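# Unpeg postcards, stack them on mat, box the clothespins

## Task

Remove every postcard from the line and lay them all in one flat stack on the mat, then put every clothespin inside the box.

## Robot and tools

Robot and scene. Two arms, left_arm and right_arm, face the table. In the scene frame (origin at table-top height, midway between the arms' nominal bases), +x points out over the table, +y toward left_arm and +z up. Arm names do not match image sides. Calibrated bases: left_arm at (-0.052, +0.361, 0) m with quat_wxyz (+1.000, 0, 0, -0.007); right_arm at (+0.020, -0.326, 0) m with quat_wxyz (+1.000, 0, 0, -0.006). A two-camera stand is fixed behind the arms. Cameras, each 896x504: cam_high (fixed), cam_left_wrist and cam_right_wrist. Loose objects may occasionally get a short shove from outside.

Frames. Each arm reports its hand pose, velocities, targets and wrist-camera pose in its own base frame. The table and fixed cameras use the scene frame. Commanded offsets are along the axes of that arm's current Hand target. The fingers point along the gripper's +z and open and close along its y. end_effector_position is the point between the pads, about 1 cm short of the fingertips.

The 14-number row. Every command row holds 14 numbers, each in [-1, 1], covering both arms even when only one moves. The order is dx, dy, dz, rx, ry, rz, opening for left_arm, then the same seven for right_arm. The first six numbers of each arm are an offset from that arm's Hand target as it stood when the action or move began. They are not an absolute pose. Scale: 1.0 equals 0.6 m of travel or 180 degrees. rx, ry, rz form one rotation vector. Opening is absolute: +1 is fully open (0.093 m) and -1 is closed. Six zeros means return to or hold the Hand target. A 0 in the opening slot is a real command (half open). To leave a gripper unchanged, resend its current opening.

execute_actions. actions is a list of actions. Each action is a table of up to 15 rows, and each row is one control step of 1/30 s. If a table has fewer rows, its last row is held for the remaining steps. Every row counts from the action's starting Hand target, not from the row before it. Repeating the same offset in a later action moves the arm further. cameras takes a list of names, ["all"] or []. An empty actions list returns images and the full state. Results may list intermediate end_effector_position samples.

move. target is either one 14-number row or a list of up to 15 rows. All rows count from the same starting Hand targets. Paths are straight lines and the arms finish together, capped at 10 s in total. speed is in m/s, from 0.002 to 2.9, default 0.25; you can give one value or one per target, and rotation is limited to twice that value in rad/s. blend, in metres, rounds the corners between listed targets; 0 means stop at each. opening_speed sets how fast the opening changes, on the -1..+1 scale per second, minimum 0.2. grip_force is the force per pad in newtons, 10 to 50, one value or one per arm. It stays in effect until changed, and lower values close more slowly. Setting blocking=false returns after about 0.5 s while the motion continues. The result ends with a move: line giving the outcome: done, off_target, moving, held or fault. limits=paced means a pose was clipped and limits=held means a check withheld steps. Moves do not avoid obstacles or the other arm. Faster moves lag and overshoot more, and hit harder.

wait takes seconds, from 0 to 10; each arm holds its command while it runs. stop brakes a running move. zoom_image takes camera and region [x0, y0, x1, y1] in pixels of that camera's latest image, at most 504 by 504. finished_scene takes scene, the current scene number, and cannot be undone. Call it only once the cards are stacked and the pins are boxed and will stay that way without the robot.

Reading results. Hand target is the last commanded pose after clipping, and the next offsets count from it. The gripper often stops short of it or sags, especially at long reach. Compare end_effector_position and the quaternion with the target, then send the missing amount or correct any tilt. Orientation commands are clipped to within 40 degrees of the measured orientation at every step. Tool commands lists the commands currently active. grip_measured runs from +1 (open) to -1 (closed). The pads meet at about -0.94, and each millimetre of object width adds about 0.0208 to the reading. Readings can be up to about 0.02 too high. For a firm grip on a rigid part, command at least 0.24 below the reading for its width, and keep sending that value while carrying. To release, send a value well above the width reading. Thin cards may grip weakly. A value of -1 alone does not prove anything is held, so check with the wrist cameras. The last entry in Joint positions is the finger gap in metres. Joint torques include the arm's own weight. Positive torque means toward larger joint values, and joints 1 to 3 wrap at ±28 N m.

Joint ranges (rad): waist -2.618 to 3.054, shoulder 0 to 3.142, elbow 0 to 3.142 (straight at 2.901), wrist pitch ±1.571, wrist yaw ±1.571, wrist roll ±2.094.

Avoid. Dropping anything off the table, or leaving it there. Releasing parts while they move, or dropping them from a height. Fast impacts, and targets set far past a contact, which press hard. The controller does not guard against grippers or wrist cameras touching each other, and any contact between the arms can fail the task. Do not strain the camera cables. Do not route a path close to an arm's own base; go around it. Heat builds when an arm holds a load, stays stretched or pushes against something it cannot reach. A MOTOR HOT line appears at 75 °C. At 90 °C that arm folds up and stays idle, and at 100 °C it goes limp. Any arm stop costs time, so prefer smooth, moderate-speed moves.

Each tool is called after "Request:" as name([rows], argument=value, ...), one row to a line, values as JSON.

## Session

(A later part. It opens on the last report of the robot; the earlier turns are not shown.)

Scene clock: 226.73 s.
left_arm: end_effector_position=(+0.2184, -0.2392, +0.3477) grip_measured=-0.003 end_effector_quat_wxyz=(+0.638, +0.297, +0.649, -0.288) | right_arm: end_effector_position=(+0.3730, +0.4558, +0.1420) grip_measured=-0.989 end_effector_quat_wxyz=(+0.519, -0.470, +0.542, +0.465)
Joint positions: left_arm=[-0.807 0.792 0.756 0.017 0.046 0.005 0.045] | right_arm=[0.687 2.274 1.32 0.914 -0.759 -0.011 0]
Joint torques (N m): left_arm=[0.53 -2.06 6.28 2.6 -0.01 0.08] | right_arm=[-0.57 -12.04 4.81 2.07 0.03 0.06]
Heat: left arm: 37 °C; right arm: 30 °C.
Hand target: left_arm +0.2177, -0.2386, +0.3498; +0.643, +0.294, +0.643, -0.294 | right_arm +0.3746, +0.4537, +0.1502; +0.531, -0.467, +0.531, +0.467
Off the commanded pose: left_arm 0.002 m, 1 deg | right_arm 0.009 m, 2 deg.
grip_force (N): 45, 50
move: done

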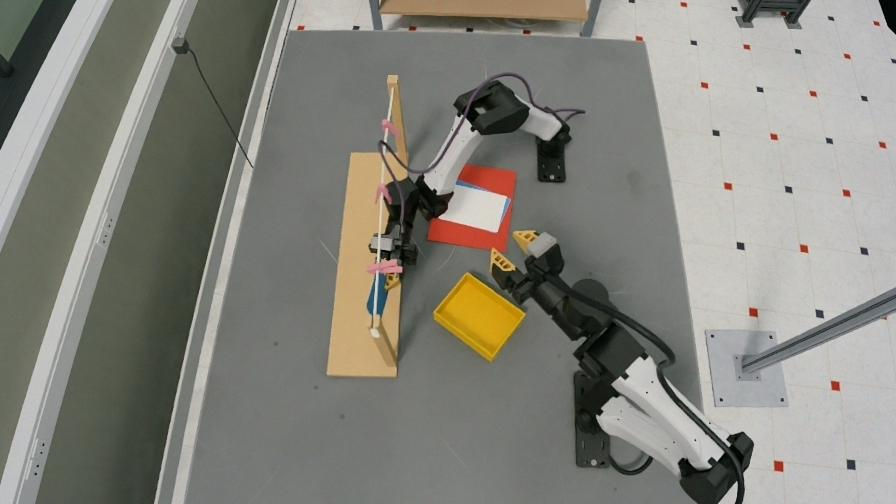

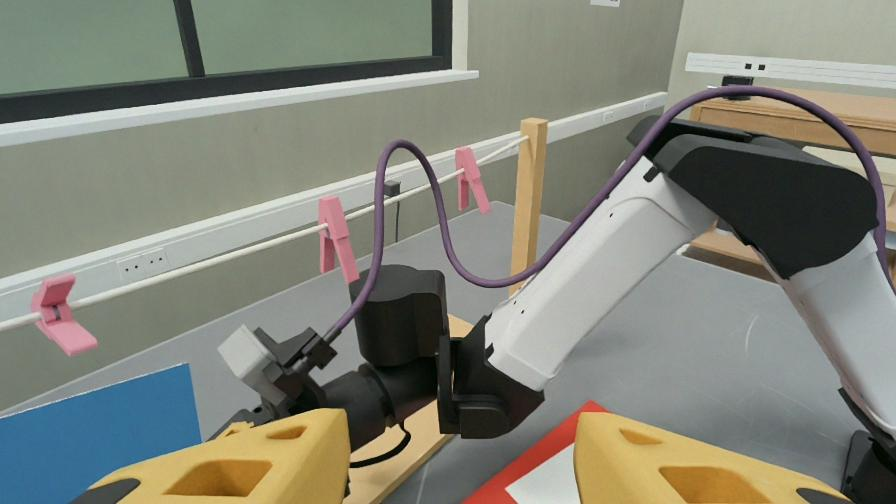

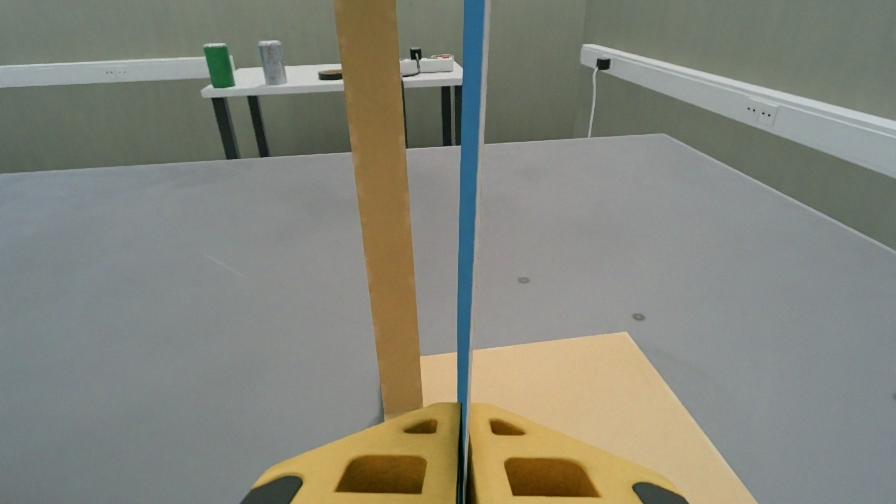

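Request:
zoom_image(camera="cam_left_wrist", region=[220, 120, 560, 360])

Request:
zoom_image(camera="cam_high", region=[330, 60, 530, 340])

Scaled by 1.482 from the camera's 896x504 image, which has a finer 1280x720 frame.

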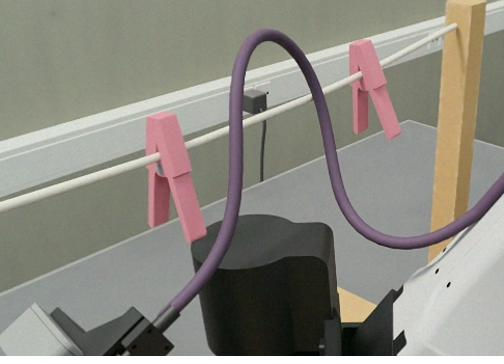

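Scaled by 1.800 from the camera's 896x504 image, which has a finer 1280x720 frame.

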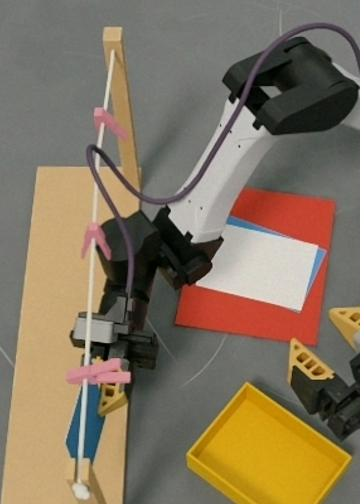

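Request:
move(target=[0,0,0,0,0,0,0,0,0.072,-0.0933,0,0,0,-1], speed=0.12, cameras=["cam_high","cam_left_wrist"])

Scene clock: 229.17 s.
left_arm: end_effector_position=(+0.2184, -0.2392, +0.3477) grip_measured=-0.003 end_effector_quat_wxyz=(+0.638, +0.297, +0.649, -0.288) | right_arm: end_effector_position=(+0.3255, +0.4067, +0.1241) grip_measured=-0.989 end_effector_quat_wxyz=(+0.508, -0.467, +0.555, +0.464)
Joint positions: left_arm=[-0.807 0.792 0.756 0.017 0.046 0.005 0.045] | right_arm=[0.669 2.125 0.972 1.08 -0.771 -0.011 0]
Joint torques (N m): left_arm=[0.53 -2.07 6.27 2.6 -0.01 0.07] | right_arm=[-0.46 -13.89 3.96 2.03 -0.06 0.11]
Heat: left arm: 37 °C; right arm: 30 °C.
Hand target: left_arm +0.2177, -0.2386, +0.3498; +0.643, +0.294, +0.643, -0.294 | right_arm +0.3247, +0.4036, +0.1501; +0.531, -0.467, +0.531, +0.467
Off the commanded pose: left_arm 0.002 m, 1 deg | right_arm 0.026 m, 4 deg.
grip_force (N): 45, 50
move: off_target (right_arm)
Images, in order (width x height): cam_high 896x504, cam_left_wrist 896x504.

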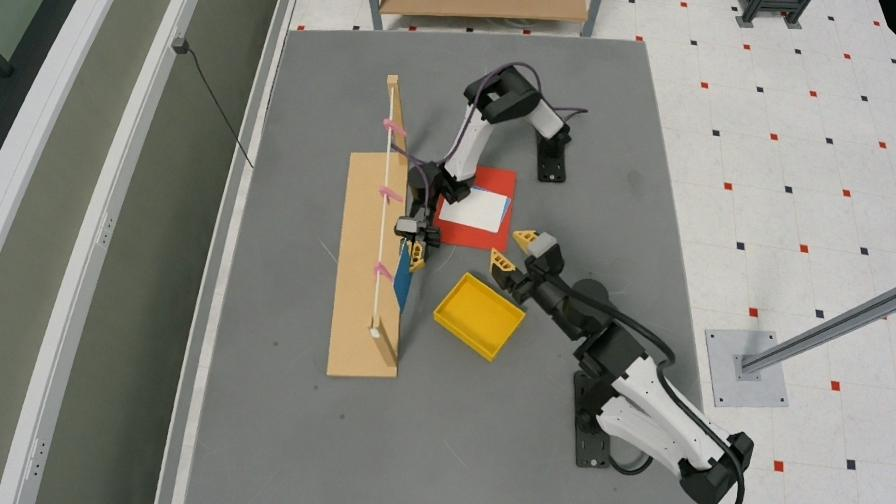

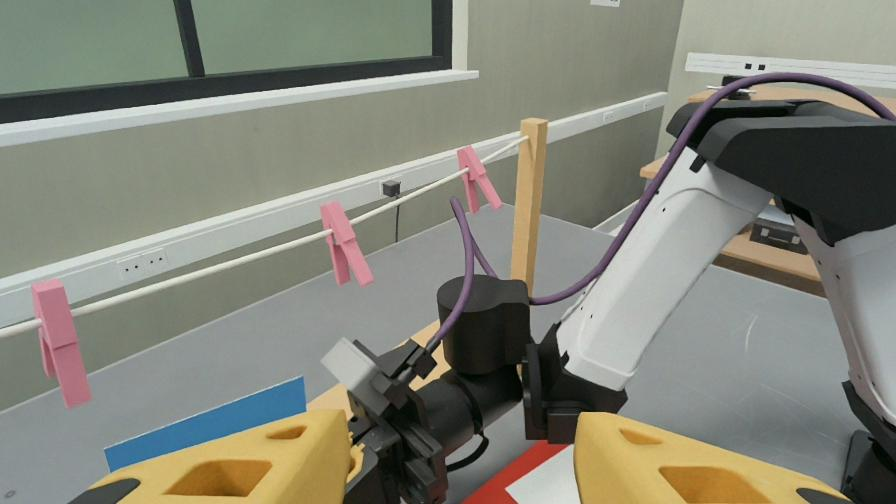

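Request:
move([
  [0,0,0,0,0,0,0,-0.0333,0.0202,-0.1707,0,0,0,-1],
  [0.1168,-0.0276,0.1088,0.0218,0.0218,-0.4996,0,-0.2005,0.0085,-0.2583,0,0,-0.5,-1],
], speed=0.2, blend=[0.02,0], cameras=["all"])

Scene clock: 235.33 s.
left_arm: end_effector_position=(+0.2498, -0.2965, +0.2841) grip_measured=-0.003 end_effector_quat_wxyz=(+0.223, -0.220, +0.672, -0.671) | right_arm: end_effector_position=(+0.3017, +0.2516, +0.2475) grip_measured=-0.989 end_effector_quat_wxyz=(+0.697, -0.713, +0.075, -0.028)
Joint positions: left_arm=[-0.822 1.109 0.605 0.504 0.111 -1.567 0.045] | right_arm=[0.297 1.472 0.74 0.667 -1.128 -1.566 0]
Joint torques (N m): left_arm=[-0.42 -2.88 6.3 2.53 -0.04 0.13] | right_arm=[-0.72 -8.16 8.62 1.41 -0.23 -0.01]
Heat: left arm: 37 °C; right arm: 30 °C.
Hand target: left_arm +0.2479, -0.2989, +0.2799; +0.217, -0.218, +0.672, -0.673 | right_arm +0.2998, +0.2506, +0.2704; +0.706, -0.706, +0.045, -0.045
Off the commanded pose: left_arm 0.005 m, 1 deg | right_arm 0.023 m, 4 deg.
grip_force (N): 45, 50
move: off_target (right_arm)

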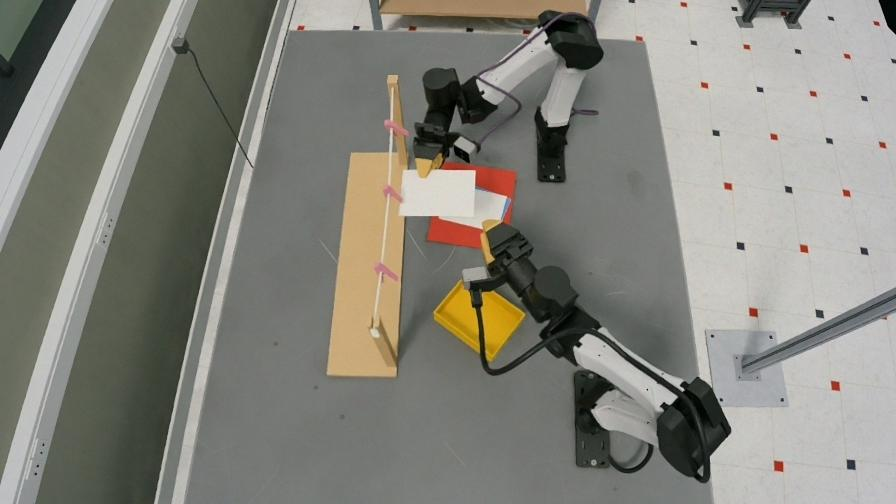

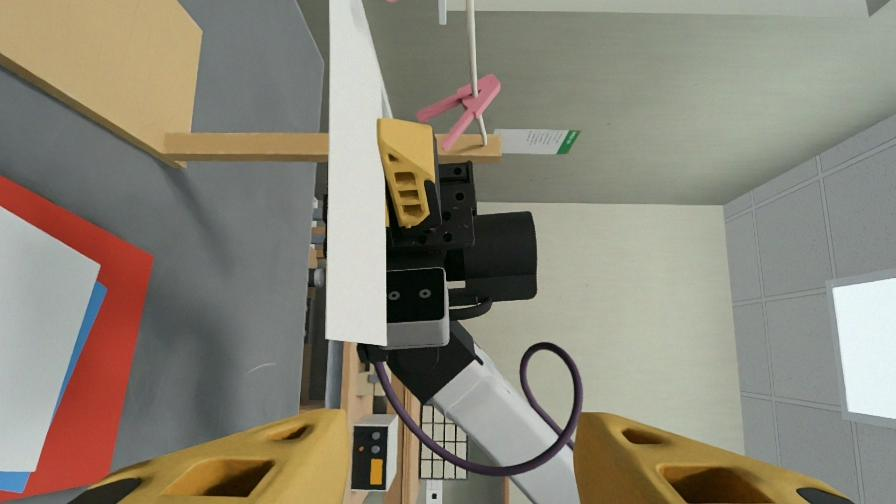

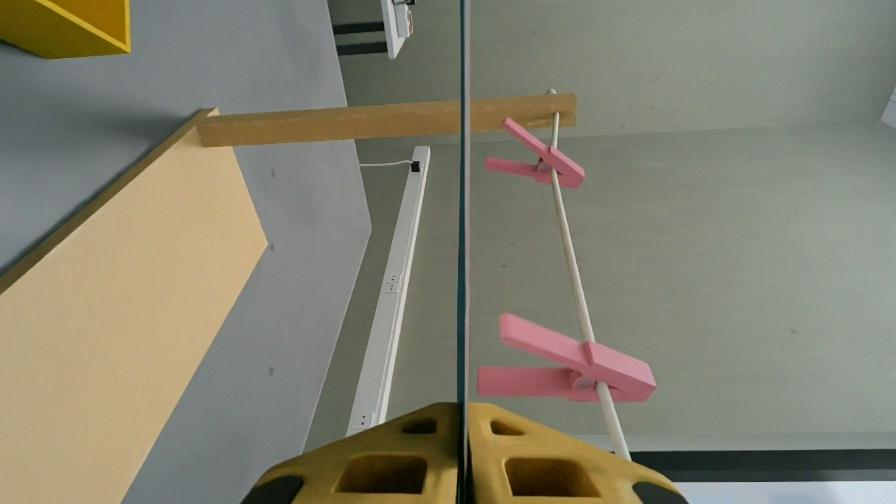

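Request:
move(target=[0,0.060,0,0.011,0,0,0,0,0,0,0,0,0,-1], speed=0.12, cameras=["cam_left_wrist"])

Scene clock: 237.57 s.
left_arm: end_effector_position=(+0.2502, -0.2969, +0.2468) grip_measured=-0.003 end_effector_quat_wxyz=(+0.226, -0.217, +0.661, -0.682) | right_arm: end_effector_position=(+0.3016, +0.2516, +0.2472) grip_measured=-0.989 end_effector_quat_wxyz=(+0.696, -0.713, +0.075, -0.028)
Joint positions: left_arm=[-0.822 1.204 0.463 0.773 0.111 -1.573 0.045] | right_arm=[0.297 1.472 0.74 0.665 -1.128 -1.567 0]
Joint torques (N m): left_arm=[-0.44 -3.02 6.09 2.55 -0.04 0.15] | right_arm=[-0.58 -8.27 8.38 1.44 -0.23 -0.05]
Heat: left arm: 37 °C; right arm: 30 °C.
Hand target: left_arm +0.2479, -0.2990, +0.2439; +0.221, -0.214, +0.661, -0.685 | right_arm +0.2999, +0.2506, +0.2704; +0.706, -0.706, +0.045, -0.045
Off the commanded pose: left_arm 0.004 m, 1 deg | right_arm 0.023 m, 4 deg.
grip_force (N): 45, 50
move: off_target (right_arm)
Images, in order (width x height): cam_left_wrist 896x504.

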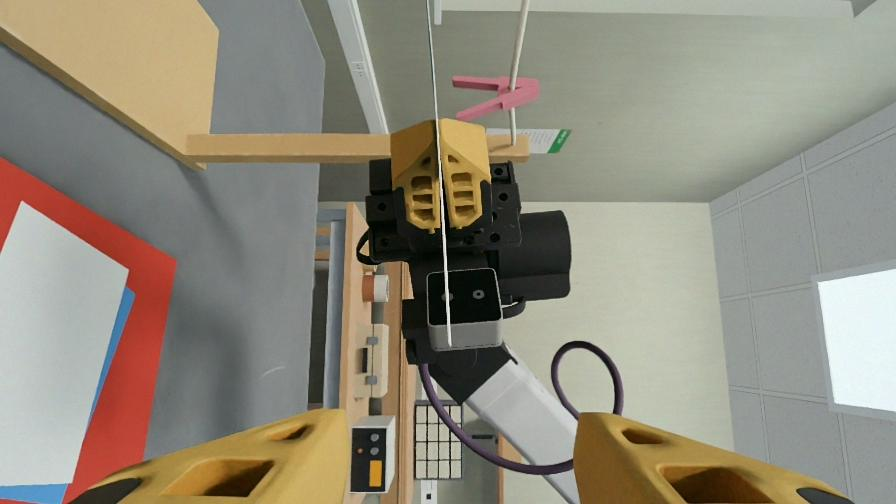

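Request:
move(target=[0,-0.012,0.18,0,0,0,0,0,0,0,0,0,0,-1], speed=0.12, cameras=["cam_high","cam_left_wrist"])

Scene clock: 239.13 s.
left_arm: end_effector_position=(+0.3063, -0.3817, +0.2456) grip_measured=-0.003 end_effector_quat_wxyz=(+0.214, -0.213, +0.670, -0.678) | right_arm: end_effector_position=(+0.3016, +0.2516, +0.2472) grip_measured=-0.989 end_effector_quat_wxyz=(+0.696, -0.713, +0.075, -0.028)
Joint positions: left_arm=[-0.862 1.624 0.822 0.813 0.096 -1.573 0.045] | right_arm=[0.297 1.472 0.74 0.665 -1.128 -1.567 0]
Joint torques (N m): left_arm=[-0.38 -6.11 9.36 2.37 -0.27 0.16] | right_arm=[-0.62 -8.36 8.51 1.52 -0.22 -0.06]
Heat: left arm: 37 °C; right arm: 30 °C.
Hand target: left_arm +0.3108, -0.3863, +0.2548; +0.221, -0.214, +0.661, -0.685 | right_arm +0.2999, +0.2506, +0.2704; +0.706, -0.706, +0.045, -0.045
Off the commanded pose: left_arm 0.011 m, 2 deg | right_arm 0.023 m, 4 deg.
grip_force (N): 45, 50
move: off_target (left_arm, right_arm)
Images, in order (width x height): cam_high 896x504, cam_left_wrist 896x504.

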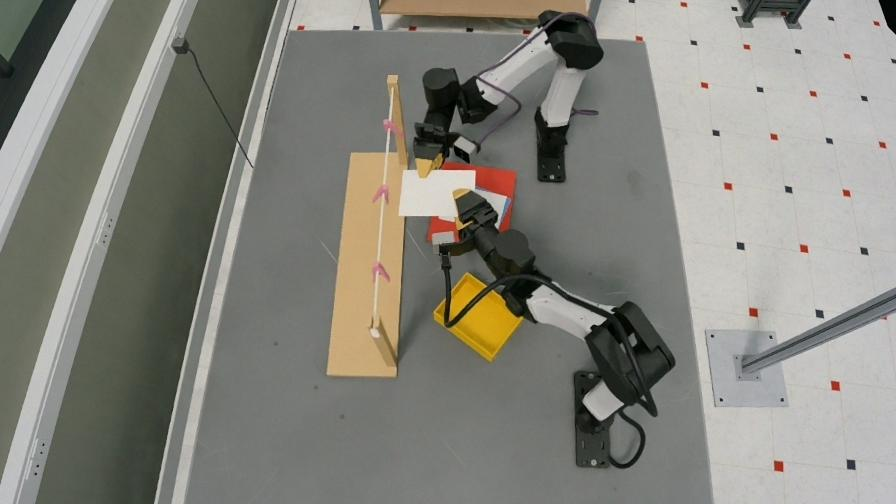

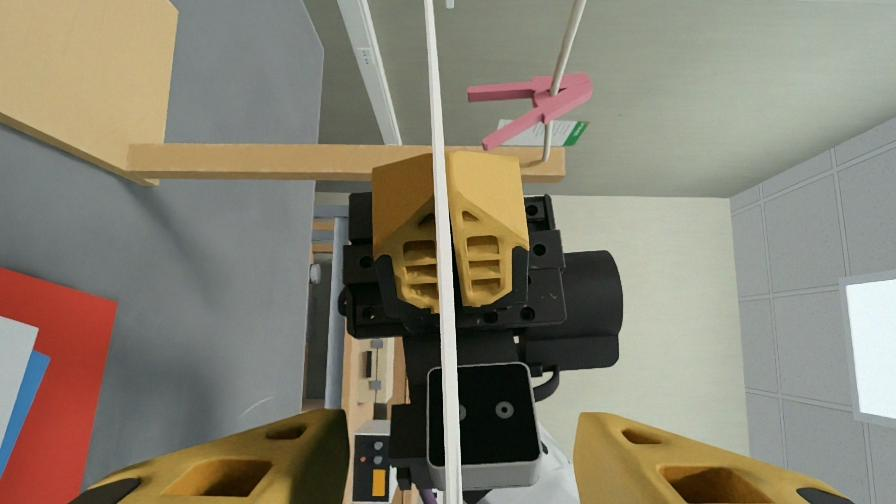

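Request:
move(target=[0,0,0,0,0,0,-1,0,0,0,0,0,0,-1], opening_speed=1.0, cameras=["cam_left_wrist"])

Scene clock: 241.27 s.
left_arm: end_effector_position=(+0.3065, -0.3817, +0.2456) grip_measured=-0.970 end_effector_quat_wxyz=(+0.213, -0.215, +0.669, -0.679) | right_arm: end_effector_position=(+0.3015, +0.2516, +0.2472) grip_measured=-0.989 end_effector_quat_wxyz=(+0.696, -0.713, +0.075, -0.028)
Joint positions: left_arm=[-0.862 1.624 0.822 0.813 0.095 -1.578 0] | right_arm=[0.297 1.472 0.74 0.665 -1.128 -1.567 0]
Joint velocities: left_arm=[-0.002 -0.007 -0.051 -0.007 -0.037 -0.007 0] | right_arm=[within noise]
Joint torques (N m): left_arm=[-0.4 -6.13 9.36 2.37 -0.24 0.22] | right_arm=[-0.69 -7.92 8.5 1.45 -0.16 0.01]
Heat: left arm: 37 °C; right arm: 31 °C.
Hand target: left_arm +0.3109, -0.3863, +0.2548; +0.221, -0.214, +0.661, -0.685 | right_arm +0.2999, +0.2506, +0.2704; +0.706, -0.706, +0.045, -0.045
Off the commanded pose: left_arm 0.011 m, 2 deg | right_arm 0.023 m, 4 deg.
grip_force (N): 45, 50
move: off_target (left_arm, right_arm)
Images, in order (width x height): cam_left_wrist 896x504.

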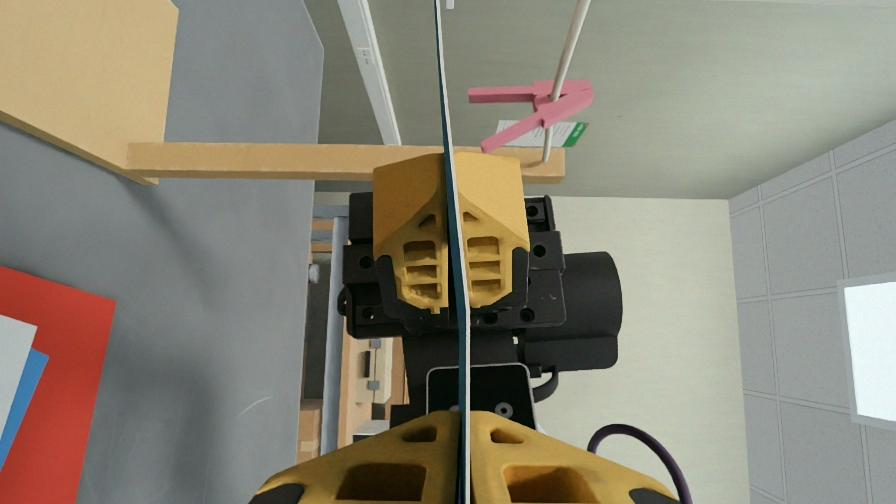

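Request:
move([
  [0,0,0,0,0,0,-1,0,0,0,0,0,0,-0.5],
  [0,0,0,0,0,0,-1,0,0,-0.17,0,0,0,-0.5],
  [0,0,0,0,0,0,-1,-0.08,-0.2,-0.22,0,0,0,-0.5],
], speed=0.2, blend=[0,0.02,0], cameras=["cam_high","cam_left_wrist"])

Scene clock: 245.00 s.
left_arm: end_effector_position=(+0.3065, -0.3817, +0.2456) grip_measured=-0.970 end_effector_quat_wxyz=(+0.213, -0.215, +0.669, -0.679) | right_arm: end_effector_position=(+0.2449, +0.1254, +0.3819) grip_measured=-0.502 end_effector_quat_wxyz=(+0.705, -0.699, +0.072, -0.098)
Joint positions: left_arm=[-0.862 1.624 0.822 0.813 0.095 -1.579 0] | right_arm=[-0.184 1.034 0.882 0.385 -1.513 -1.374 0.021]
Joint torques (N m): left_arm=[-0.38 -6.11 9.36 2.37 -0.24 0.21] | right_arm=[-0.53 -2.39 8.64 0.87 -0.32 0.57]
Heat: left arm: 37 °C; right arm: 31 °C.
Hand target: left_arm +0.3108, -0.3863, +0.2548; +0.221, -0.214, +0.661, -0.685 | right_arm +0.2352, +0.1259, +0.3905; +0.706, -0.706, +0.045, -0.045
Off the commanded pose: left_arm 0.011 m, 2 deg | right_arm 0.013 m, 7 deg.
joint sent to its limit (right arm) — joint 5 (wrist yaw), lower limit. The joint targets are off in orientation, not in position.
grip_force (N): 45, 50
move: off_target (left_arm, right_arm)
Images, in order (width x height): cam_high 896x504, cam_left_wrist 896x504.

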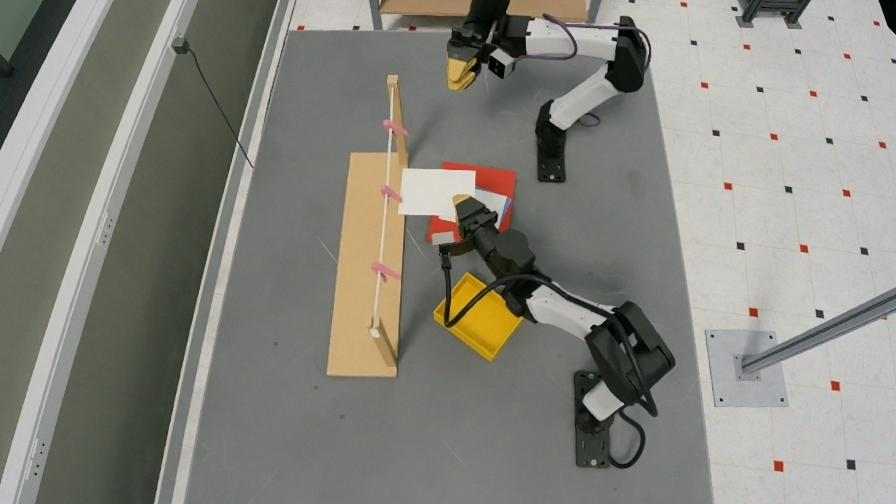

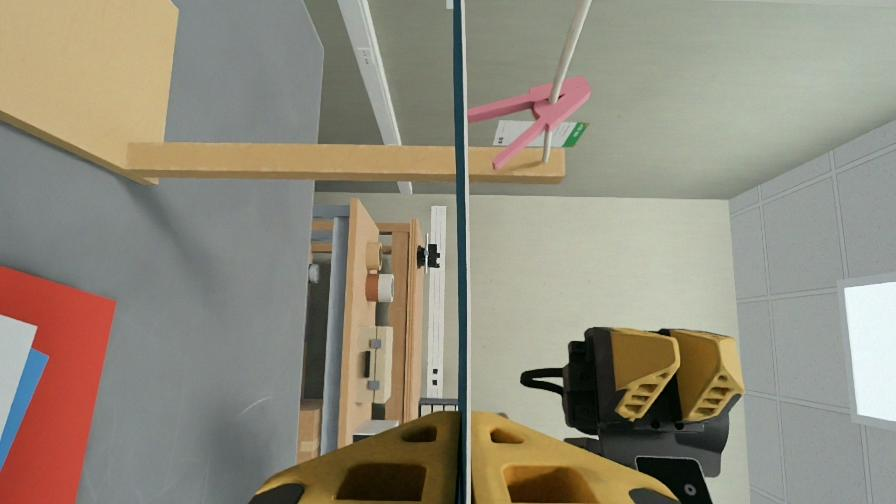

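Request:
zoom_image(camera="cam_high", region=[390, 150, 550, 260])

Scaled by 3.150 from the camera's 896x504 image, which has a finer 1280x720 frame.

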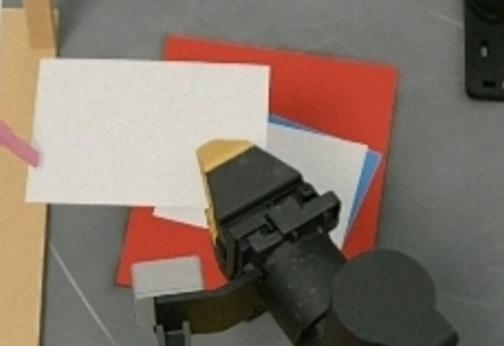

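Request:
move(target=[0.2157,0.1608,0.0632,-0.1056,0.0444,0,-1,0,0,0,0,0,0,-0.5], speed=0.2, cameras=["cam_high","cam_left_wrist"])

Scene clock: 248.93 s.
left_arm: end_effector_position=(+0.2239, -0.4912, +0.1554) grip_measured=-0.970 end_effector_quat_wxyz=(+0.130, -0.192, +0.782, -0.578) | right_arm: end_effector_position=(+0.2450, +0.1254, +0.3815) grip_measured=-0.502 end_effector_quat_wxyz=(+0.705, -0.699, +0.073, -0.096)
Joint positions: left_arm=[-1.158 1.869 1.049 0.516 -0.047 -1.606 0] | right_arm=[-0.184 1.034 0.882 0.38 -1.513 -1.374 0.021]
Joint torques (N m): left_arm=[0.25 -8.13 9.35 2.18 -0.29 0.14] | right_arm=[-0.79 -2.54 8.7 0.93 -0.31 0.46]
Heat: left arm: 37 °C; right arm: 31 °C.
Hand target: left_arm +0.2301, -0.4956, +0.1599; +0.136, -0.199, +0.778, -0.580 | right_arm +0.2352, +0.1259, +0.3905; +0.706, -0.706, +0.045, -0.045
Off the commanded pose: left_arm 0.009 m, 1 deg | right_arm 0.013 m, 7 deg.
joint sent to its limit (right arm) — joint 5 (wrist yaw), lower limit. The joint targets are off in orientation, not in position.
grip_force (N): 45, 50
move: off_target (right_arm)
Images, in order (width x height): cam_high 896x504, cam_left_wrist 896x504.

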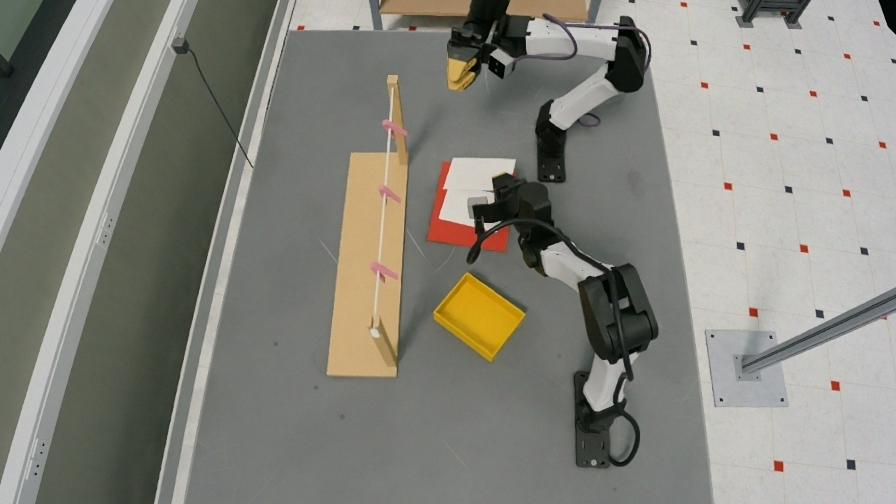

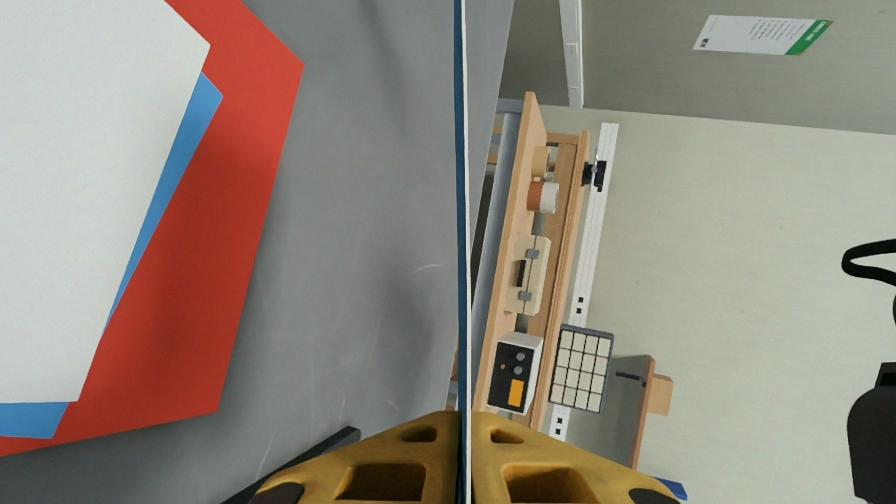

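Request:
zoom_image(camera="cam_high", region=[400, 140, 560, 260])

Scaled by 3.150 from the camera's 896x504 image, which has a finer 1280x720 frame.

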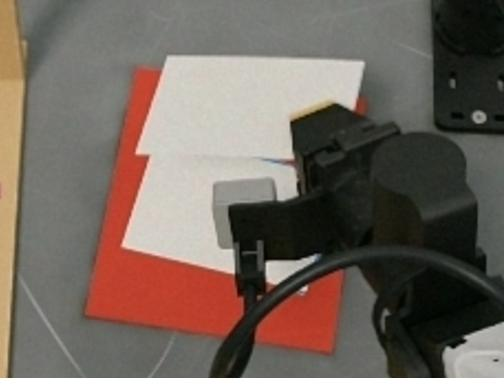

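Request:
move(target=[-0.0252,0.143,0.0438,0,0,0,-1,0,0,0,0,0,0,-0.5], speed=0.15, cameras=["cam_left_wrist","cam_high"])

Request:
zoom_image(camera="cam_high", region=[400, 140, 560, 260])

Scene clock: 251.37 s.
left_arm: end_effector_position=(+0.2411, -0.4901, +0.0730) grip_measured=-0.970 end_effector_quat_wxyz=(+0.135, -0.202, +0.780, -0.577) | right_arm: end_effector_position=(+0.2450, +0.1254, +0.3815) grip_measured=-0.502 end_effector_quat_wxyz=(+0.705, -0.699, +0.073, -0.096)
Joint positions: left_arm=[-1.125 2.108 0.983 0.823 -0.036 -1.606 0] | right_arm=[-0.184 1.034 0.882 0.38 -1.513 -1.374 0.021]
Joint torques (N m): left_arm=[0.47 -9.02 5.11 2.56 -0.08 0.23] | right_arm=[-0.88 -2.26 8.72 0.93 -0.27 0.51]
Heat: left arm: 37 °C; right arm: 31 °C.
Hand target: left_arm +0.2421, -0.4894, +0.0699; +0.137, -0.199, +0.778, -0.579 | right_arm +0.2352, +0.1259, +0.3905; +0.706, -0.706, +0.045, -0.045
Off the commanded pose: left_arm 0.003 m, 0 deg | right_arm 0.013 m, 7 deg.
joint sent to its limit (right arm) — joint 5 (wrist yaw), lower limit. The joint targets are off in orientation, not in position.
grip_force (N): 45, 50
move: off_target (right_arm)
Images, in order (width x height): cam_high 896x504, cam_left_wrist 896x504.

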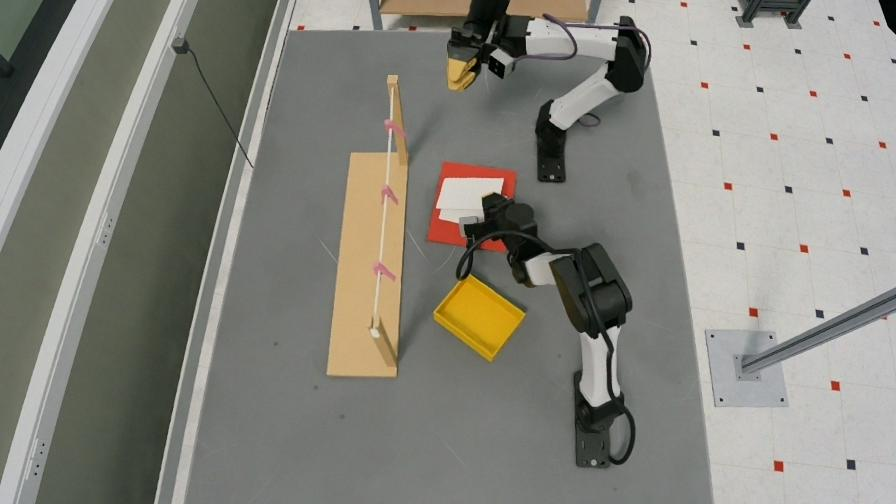

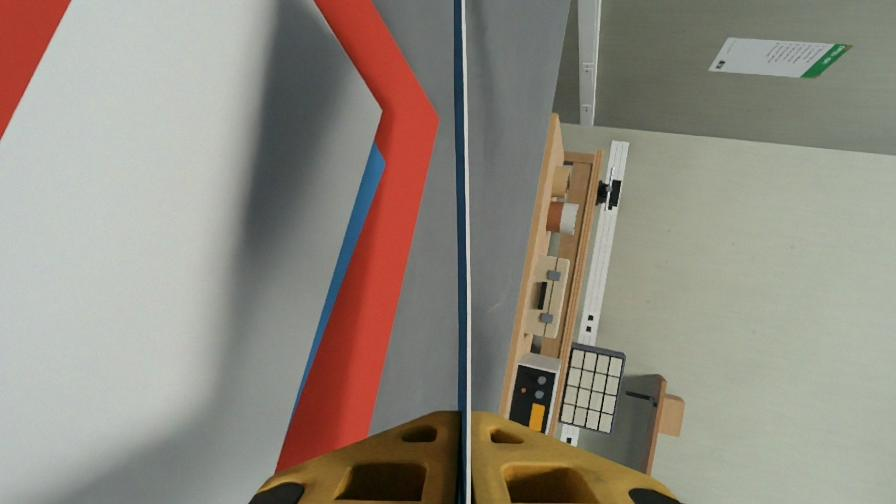

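Scaled by 3.150 from the camera's 896x504 image, which has a finer 1280x720 frame.

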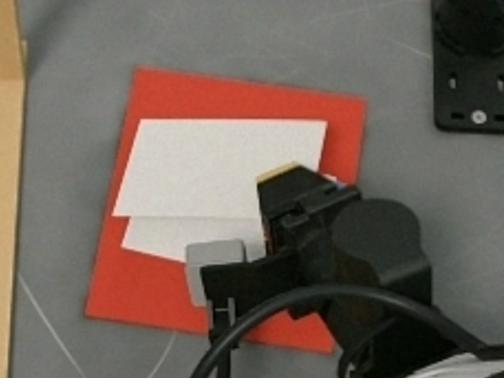

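Request:
move(target=[0.001,0.0467,-0.0047,0,0,0,-1,0,0,0,0,0,0,-0.5], speed=0.1, cameras=["cam_left_wrist","cam_high"])

Request:
zoom_image(camera="cam_high", region=[400, 140, 560, 260])

Scene clock: 252.80 s.
left_arm: end_effector_position=(+0.2369, -0.4814, +0.0483) grip_measured=-0.970 end_effector_quat_wxyz=(+0.135, -0.202, +0.779, -0.578) | right_arm: end_effector_position=(+0.2450, +0.1254, +0.3815) grip_measured=-0.502 end_effector_quat_wxyz=(+0.705, -0.699, +0.073, -0.096)
Joint positions: left_arm=[-1.125 2.168 0.929 0.939 -0.036 -1.606 0] | right_arm=[-0.184 1.034 0.882 0.38 -1.513 -1.374 0.021]
Joint torques (N m): left_arm=[0.08 -8.81 4.42 2.57 -0.11 0.22] | right_arm=[-0.57 -2.58 8.75 0.89 -0.29 0.53]
Heat: left arm: 37 °C; right arm: 31 °C.
Hand target: left_arm +0.2361, -0.4804, +0.0440; +0.137, -0.199, +0.778, -0.580 | right_arm +0.2352, +0.1259, +0.3905; +0.706, -0.706, +0.045, -0.045
Off the commanded pose: left_arm 0.005 m, 0 deg | right_arm 0.013 m, 7 deg.
joint sent to its limit (right arm) — joint 5 (wrist yaw), lower limit. The joint targets are off in orientation, not in position.
grip_force (N): 45, 50
move: off_target (right_arm)
Images, in order (width x height): cam_high 896x504, cam_left_wrist 896x504.

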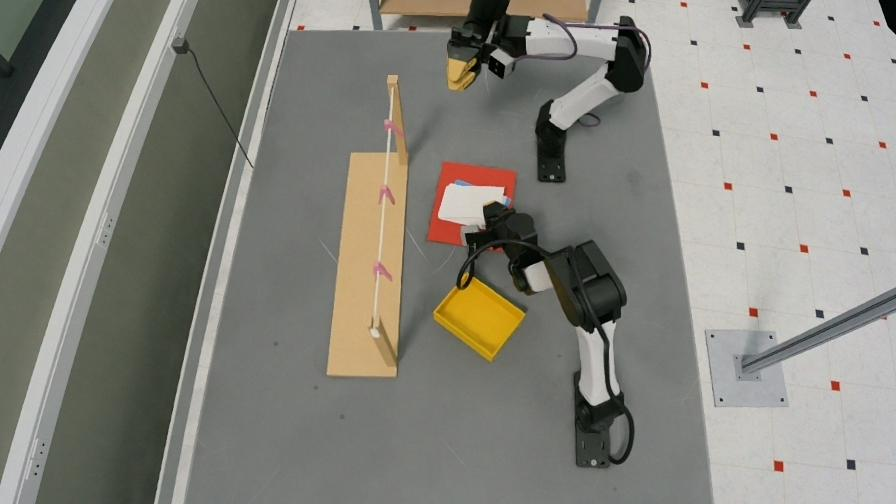

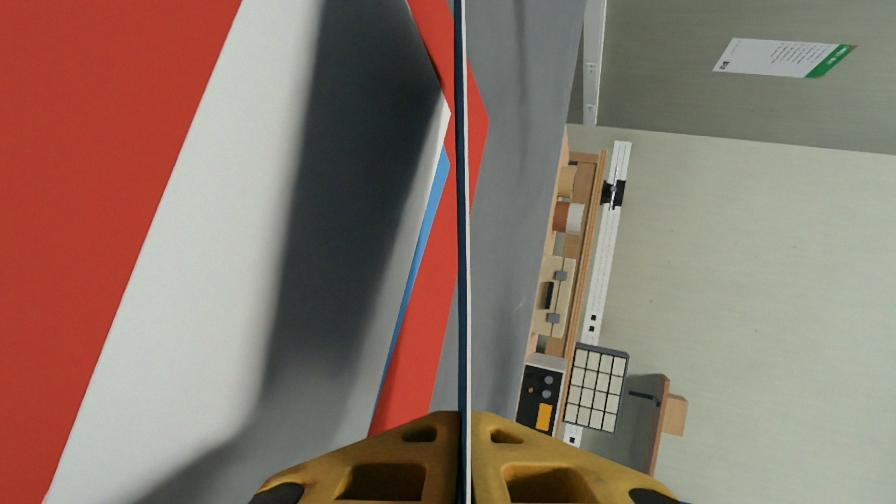

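Scaled by 3.150 from the camera's 896x504 image, which has a finer 1280x720 frame.

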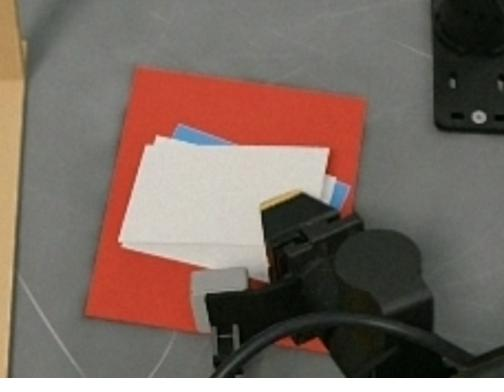

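Request:
move(target=[0,0,0,0,0,0,-0.45,0,0,0,0,0,0,-0.5], opening_speed=0.3, cameras=["cam_left_wrist","cam_high"])

Request:
zoom_image(camera="cam_high", region=[400, 140, 560, 260])

Scene clock: 255.47 s.
left_arm: end_effector_position=(+0.2369, -0.4814, +0.0485) grip_measured=-0.453 end_effector_quat_wxyz=(+0.136, -0.202, +0.779, -0.578) | right_arm: end_effector_position=(+0.2450, +0.1254, +0.3815) grip_measured=-0.502 end_effector_quat_wxyz=(+0.705, -0.699, +0.073, -0.096)
Joint positions: left_arm=[-1.125 2.168 0.929 0.94 -0.036 -1.606 0.023] | right_arm=[-0.184 1.034 0.882 0.38 -1.513 -1.374 0.021]
Joint torques (N m): left_arm=[0.08 -8.81 4.41 2.57 -0.1 0.22] | right_arm=[-0.55 -2.5 8.87 0.9 -0.32 0.49]
Heat: left arm: 38 °C; right arm: 31 °C.
Hand target: left_arm +0.2361, -0.4804, +0.0440; +0.137, -0.199, +0.778, -0.580 | right_arm +0.2352, +0.1259, +0.3905; +0.706, -0.706, +0.045, -0.045
Off the commanded pose: left_arm 0.005 m, 0 deg | right_arm 0.013 m, 7 deg.
joint sent to its limit (right arm) — joint 5 (wrist yaw), lower limit. The joint targets are off in orientation, not in position.
grip_force (N): 45, 50
move: off_target (right_arm)
Images, in order (width x height): cam_high 896x504, cam_left_wrist 896x504.

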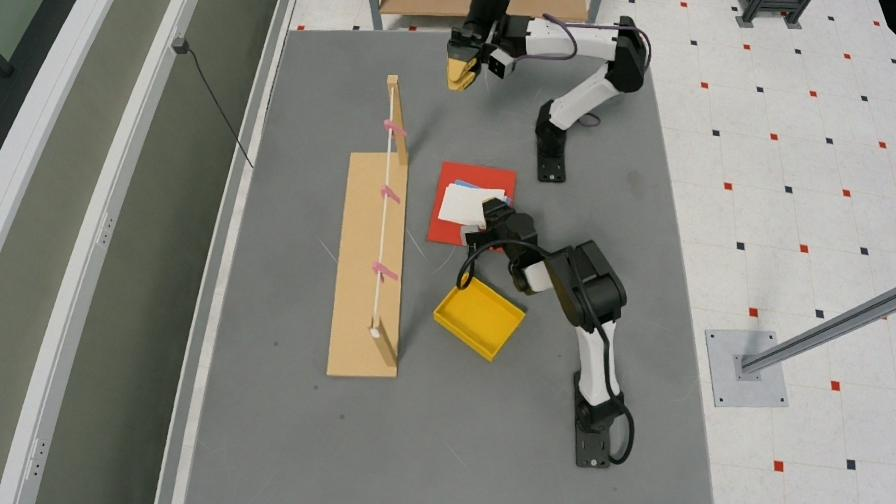

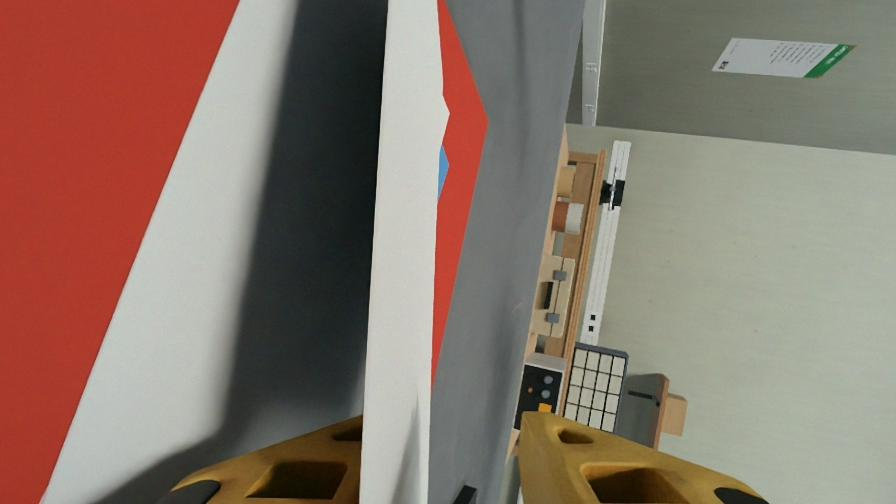

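Scaled by 3.150 from the camera's 896x504 image, which has a finer 1280x720 frame.

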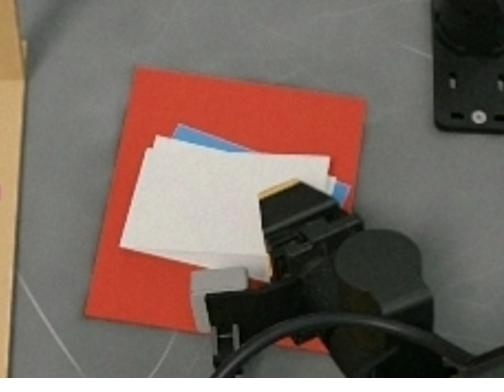

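Request:
move([
  [0,0.029,-0.0957,0,0,0,-0.45,0,0,0,0,0,0,-0.5],
  [0.077,0.0392,-0.1527,0,0,0,-0.45,0,0,0,0,0,0,-0.5],
  [0.1053,-0.189,-0.231,0,0,0,-0.45,0,0,0,0,0,0,-0.5],
], speed=[0.3,0.25,0.2], blend=[0.015,0.02,0], cameras=["cam_left_wrist","cam_high"])

Request:
zoom_image(camera="cam_high", region=[400, 140, 560, 260])

Scene clock: 258.23 s.
left_arm: end_effector_position=(+0.1345, -0.4179, +0.1791) grip_measured=-0.453 end_effector_quat_wxyz=(+0.132, -0.195, +0.788, -0.569) | right_arm: end_effector_position=(+0.2450, +0.1254, +0.3815) grip_measured=-0.502 end_effector_quat_wxyz=(+0.705, -0.699, +0.073, -0.096)
Joint positions: left_arm=[-1.349 1.457 0.725 0.4 -0.235 -1.665 0.023] | right_arm=[-0.184 1.034 0.882 0.38 -1.513 -1.374 0.021]
Joint torques (N m): left_arm=[-0.36 -7.06 9.18 2.13 -0.33 0.12] | right_arm=[-0.62 -2.54 8.81 0.93 -0.38 0.53]
Heat: left arm: 38 °C; right arm: 31 °C.
Hand target: left_arm +0.1361, -0.4207, +0.1938; +0.137, -0.199, +0.778, -0.579 | right_arm +0.2352, +0.1259, +0.3905; +0.706, -0.706, +0.045, -0.045
Off the commanded pose: left_arm 0.015 m, 2 deg | right_arm 0.013 m, 7 deg.
joint sent to its limit (right arm) — joint 5 (wrist yaw), lower limit. The joint targets are off in orientation, not in position.
grip_force (N): 45, 50
move: off_target (left_arm, right_arm)
Images, in order (width x height): cam_high 896x504, cam_left_wrist 896x504.

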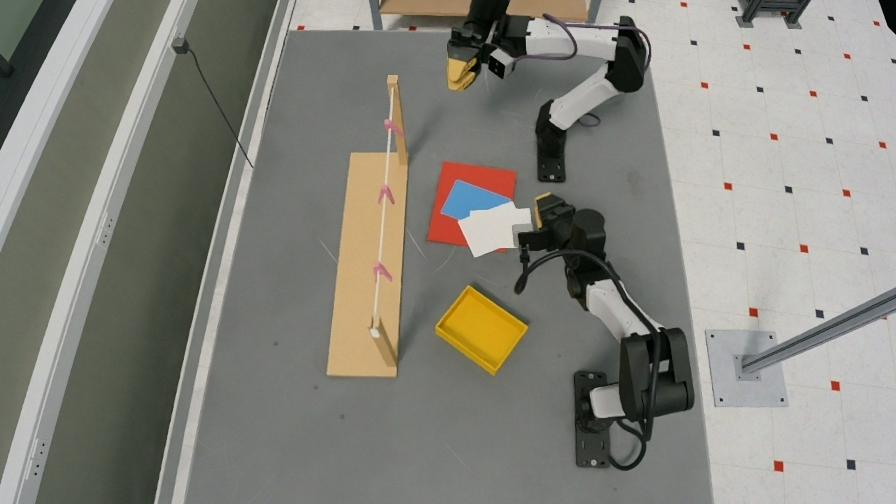

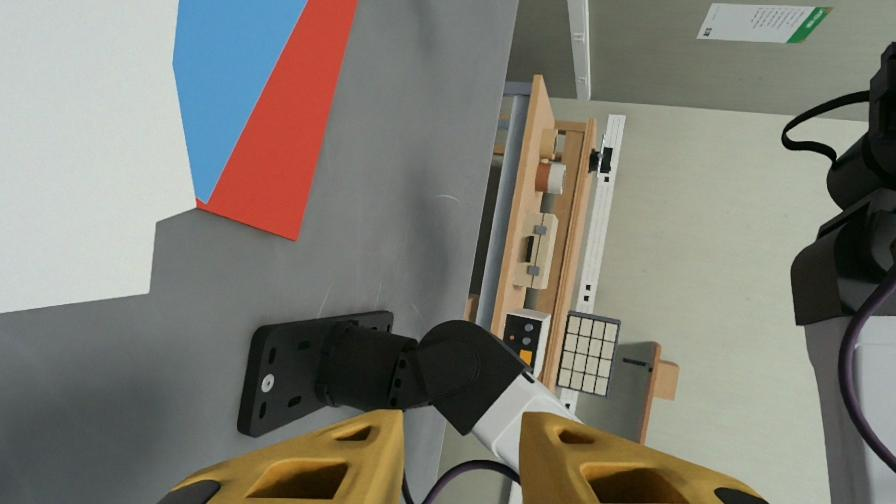

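Scaled by 3.150 from the camera's 896x504 image, which has a finer 1280x720 frame.

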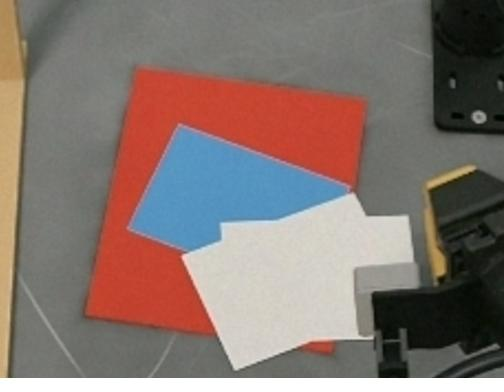

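Request:
zoom_image(camera="cam_left_wrist", region=[0, 0, 400, 330])

Request:
zoom_image(camera="cam_high", region=[450, 190, 550, 265])

Scaled by 1.260 from the camera's 896x504 image, which has a finer 1280x720 frame.

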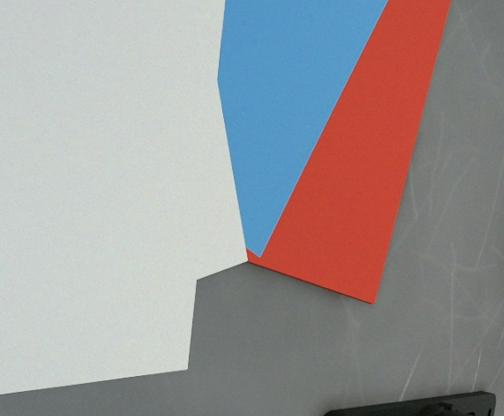

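Scaled by 5.040 from the camera's 896x504 image, which has a finer 1280x720 frame.

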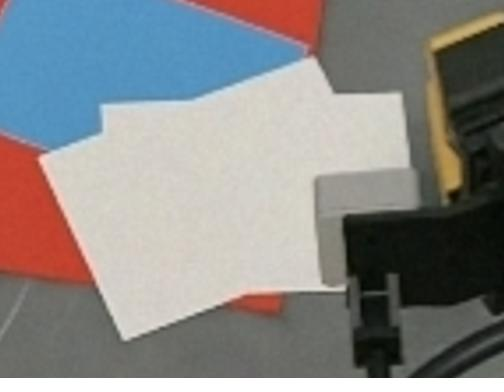

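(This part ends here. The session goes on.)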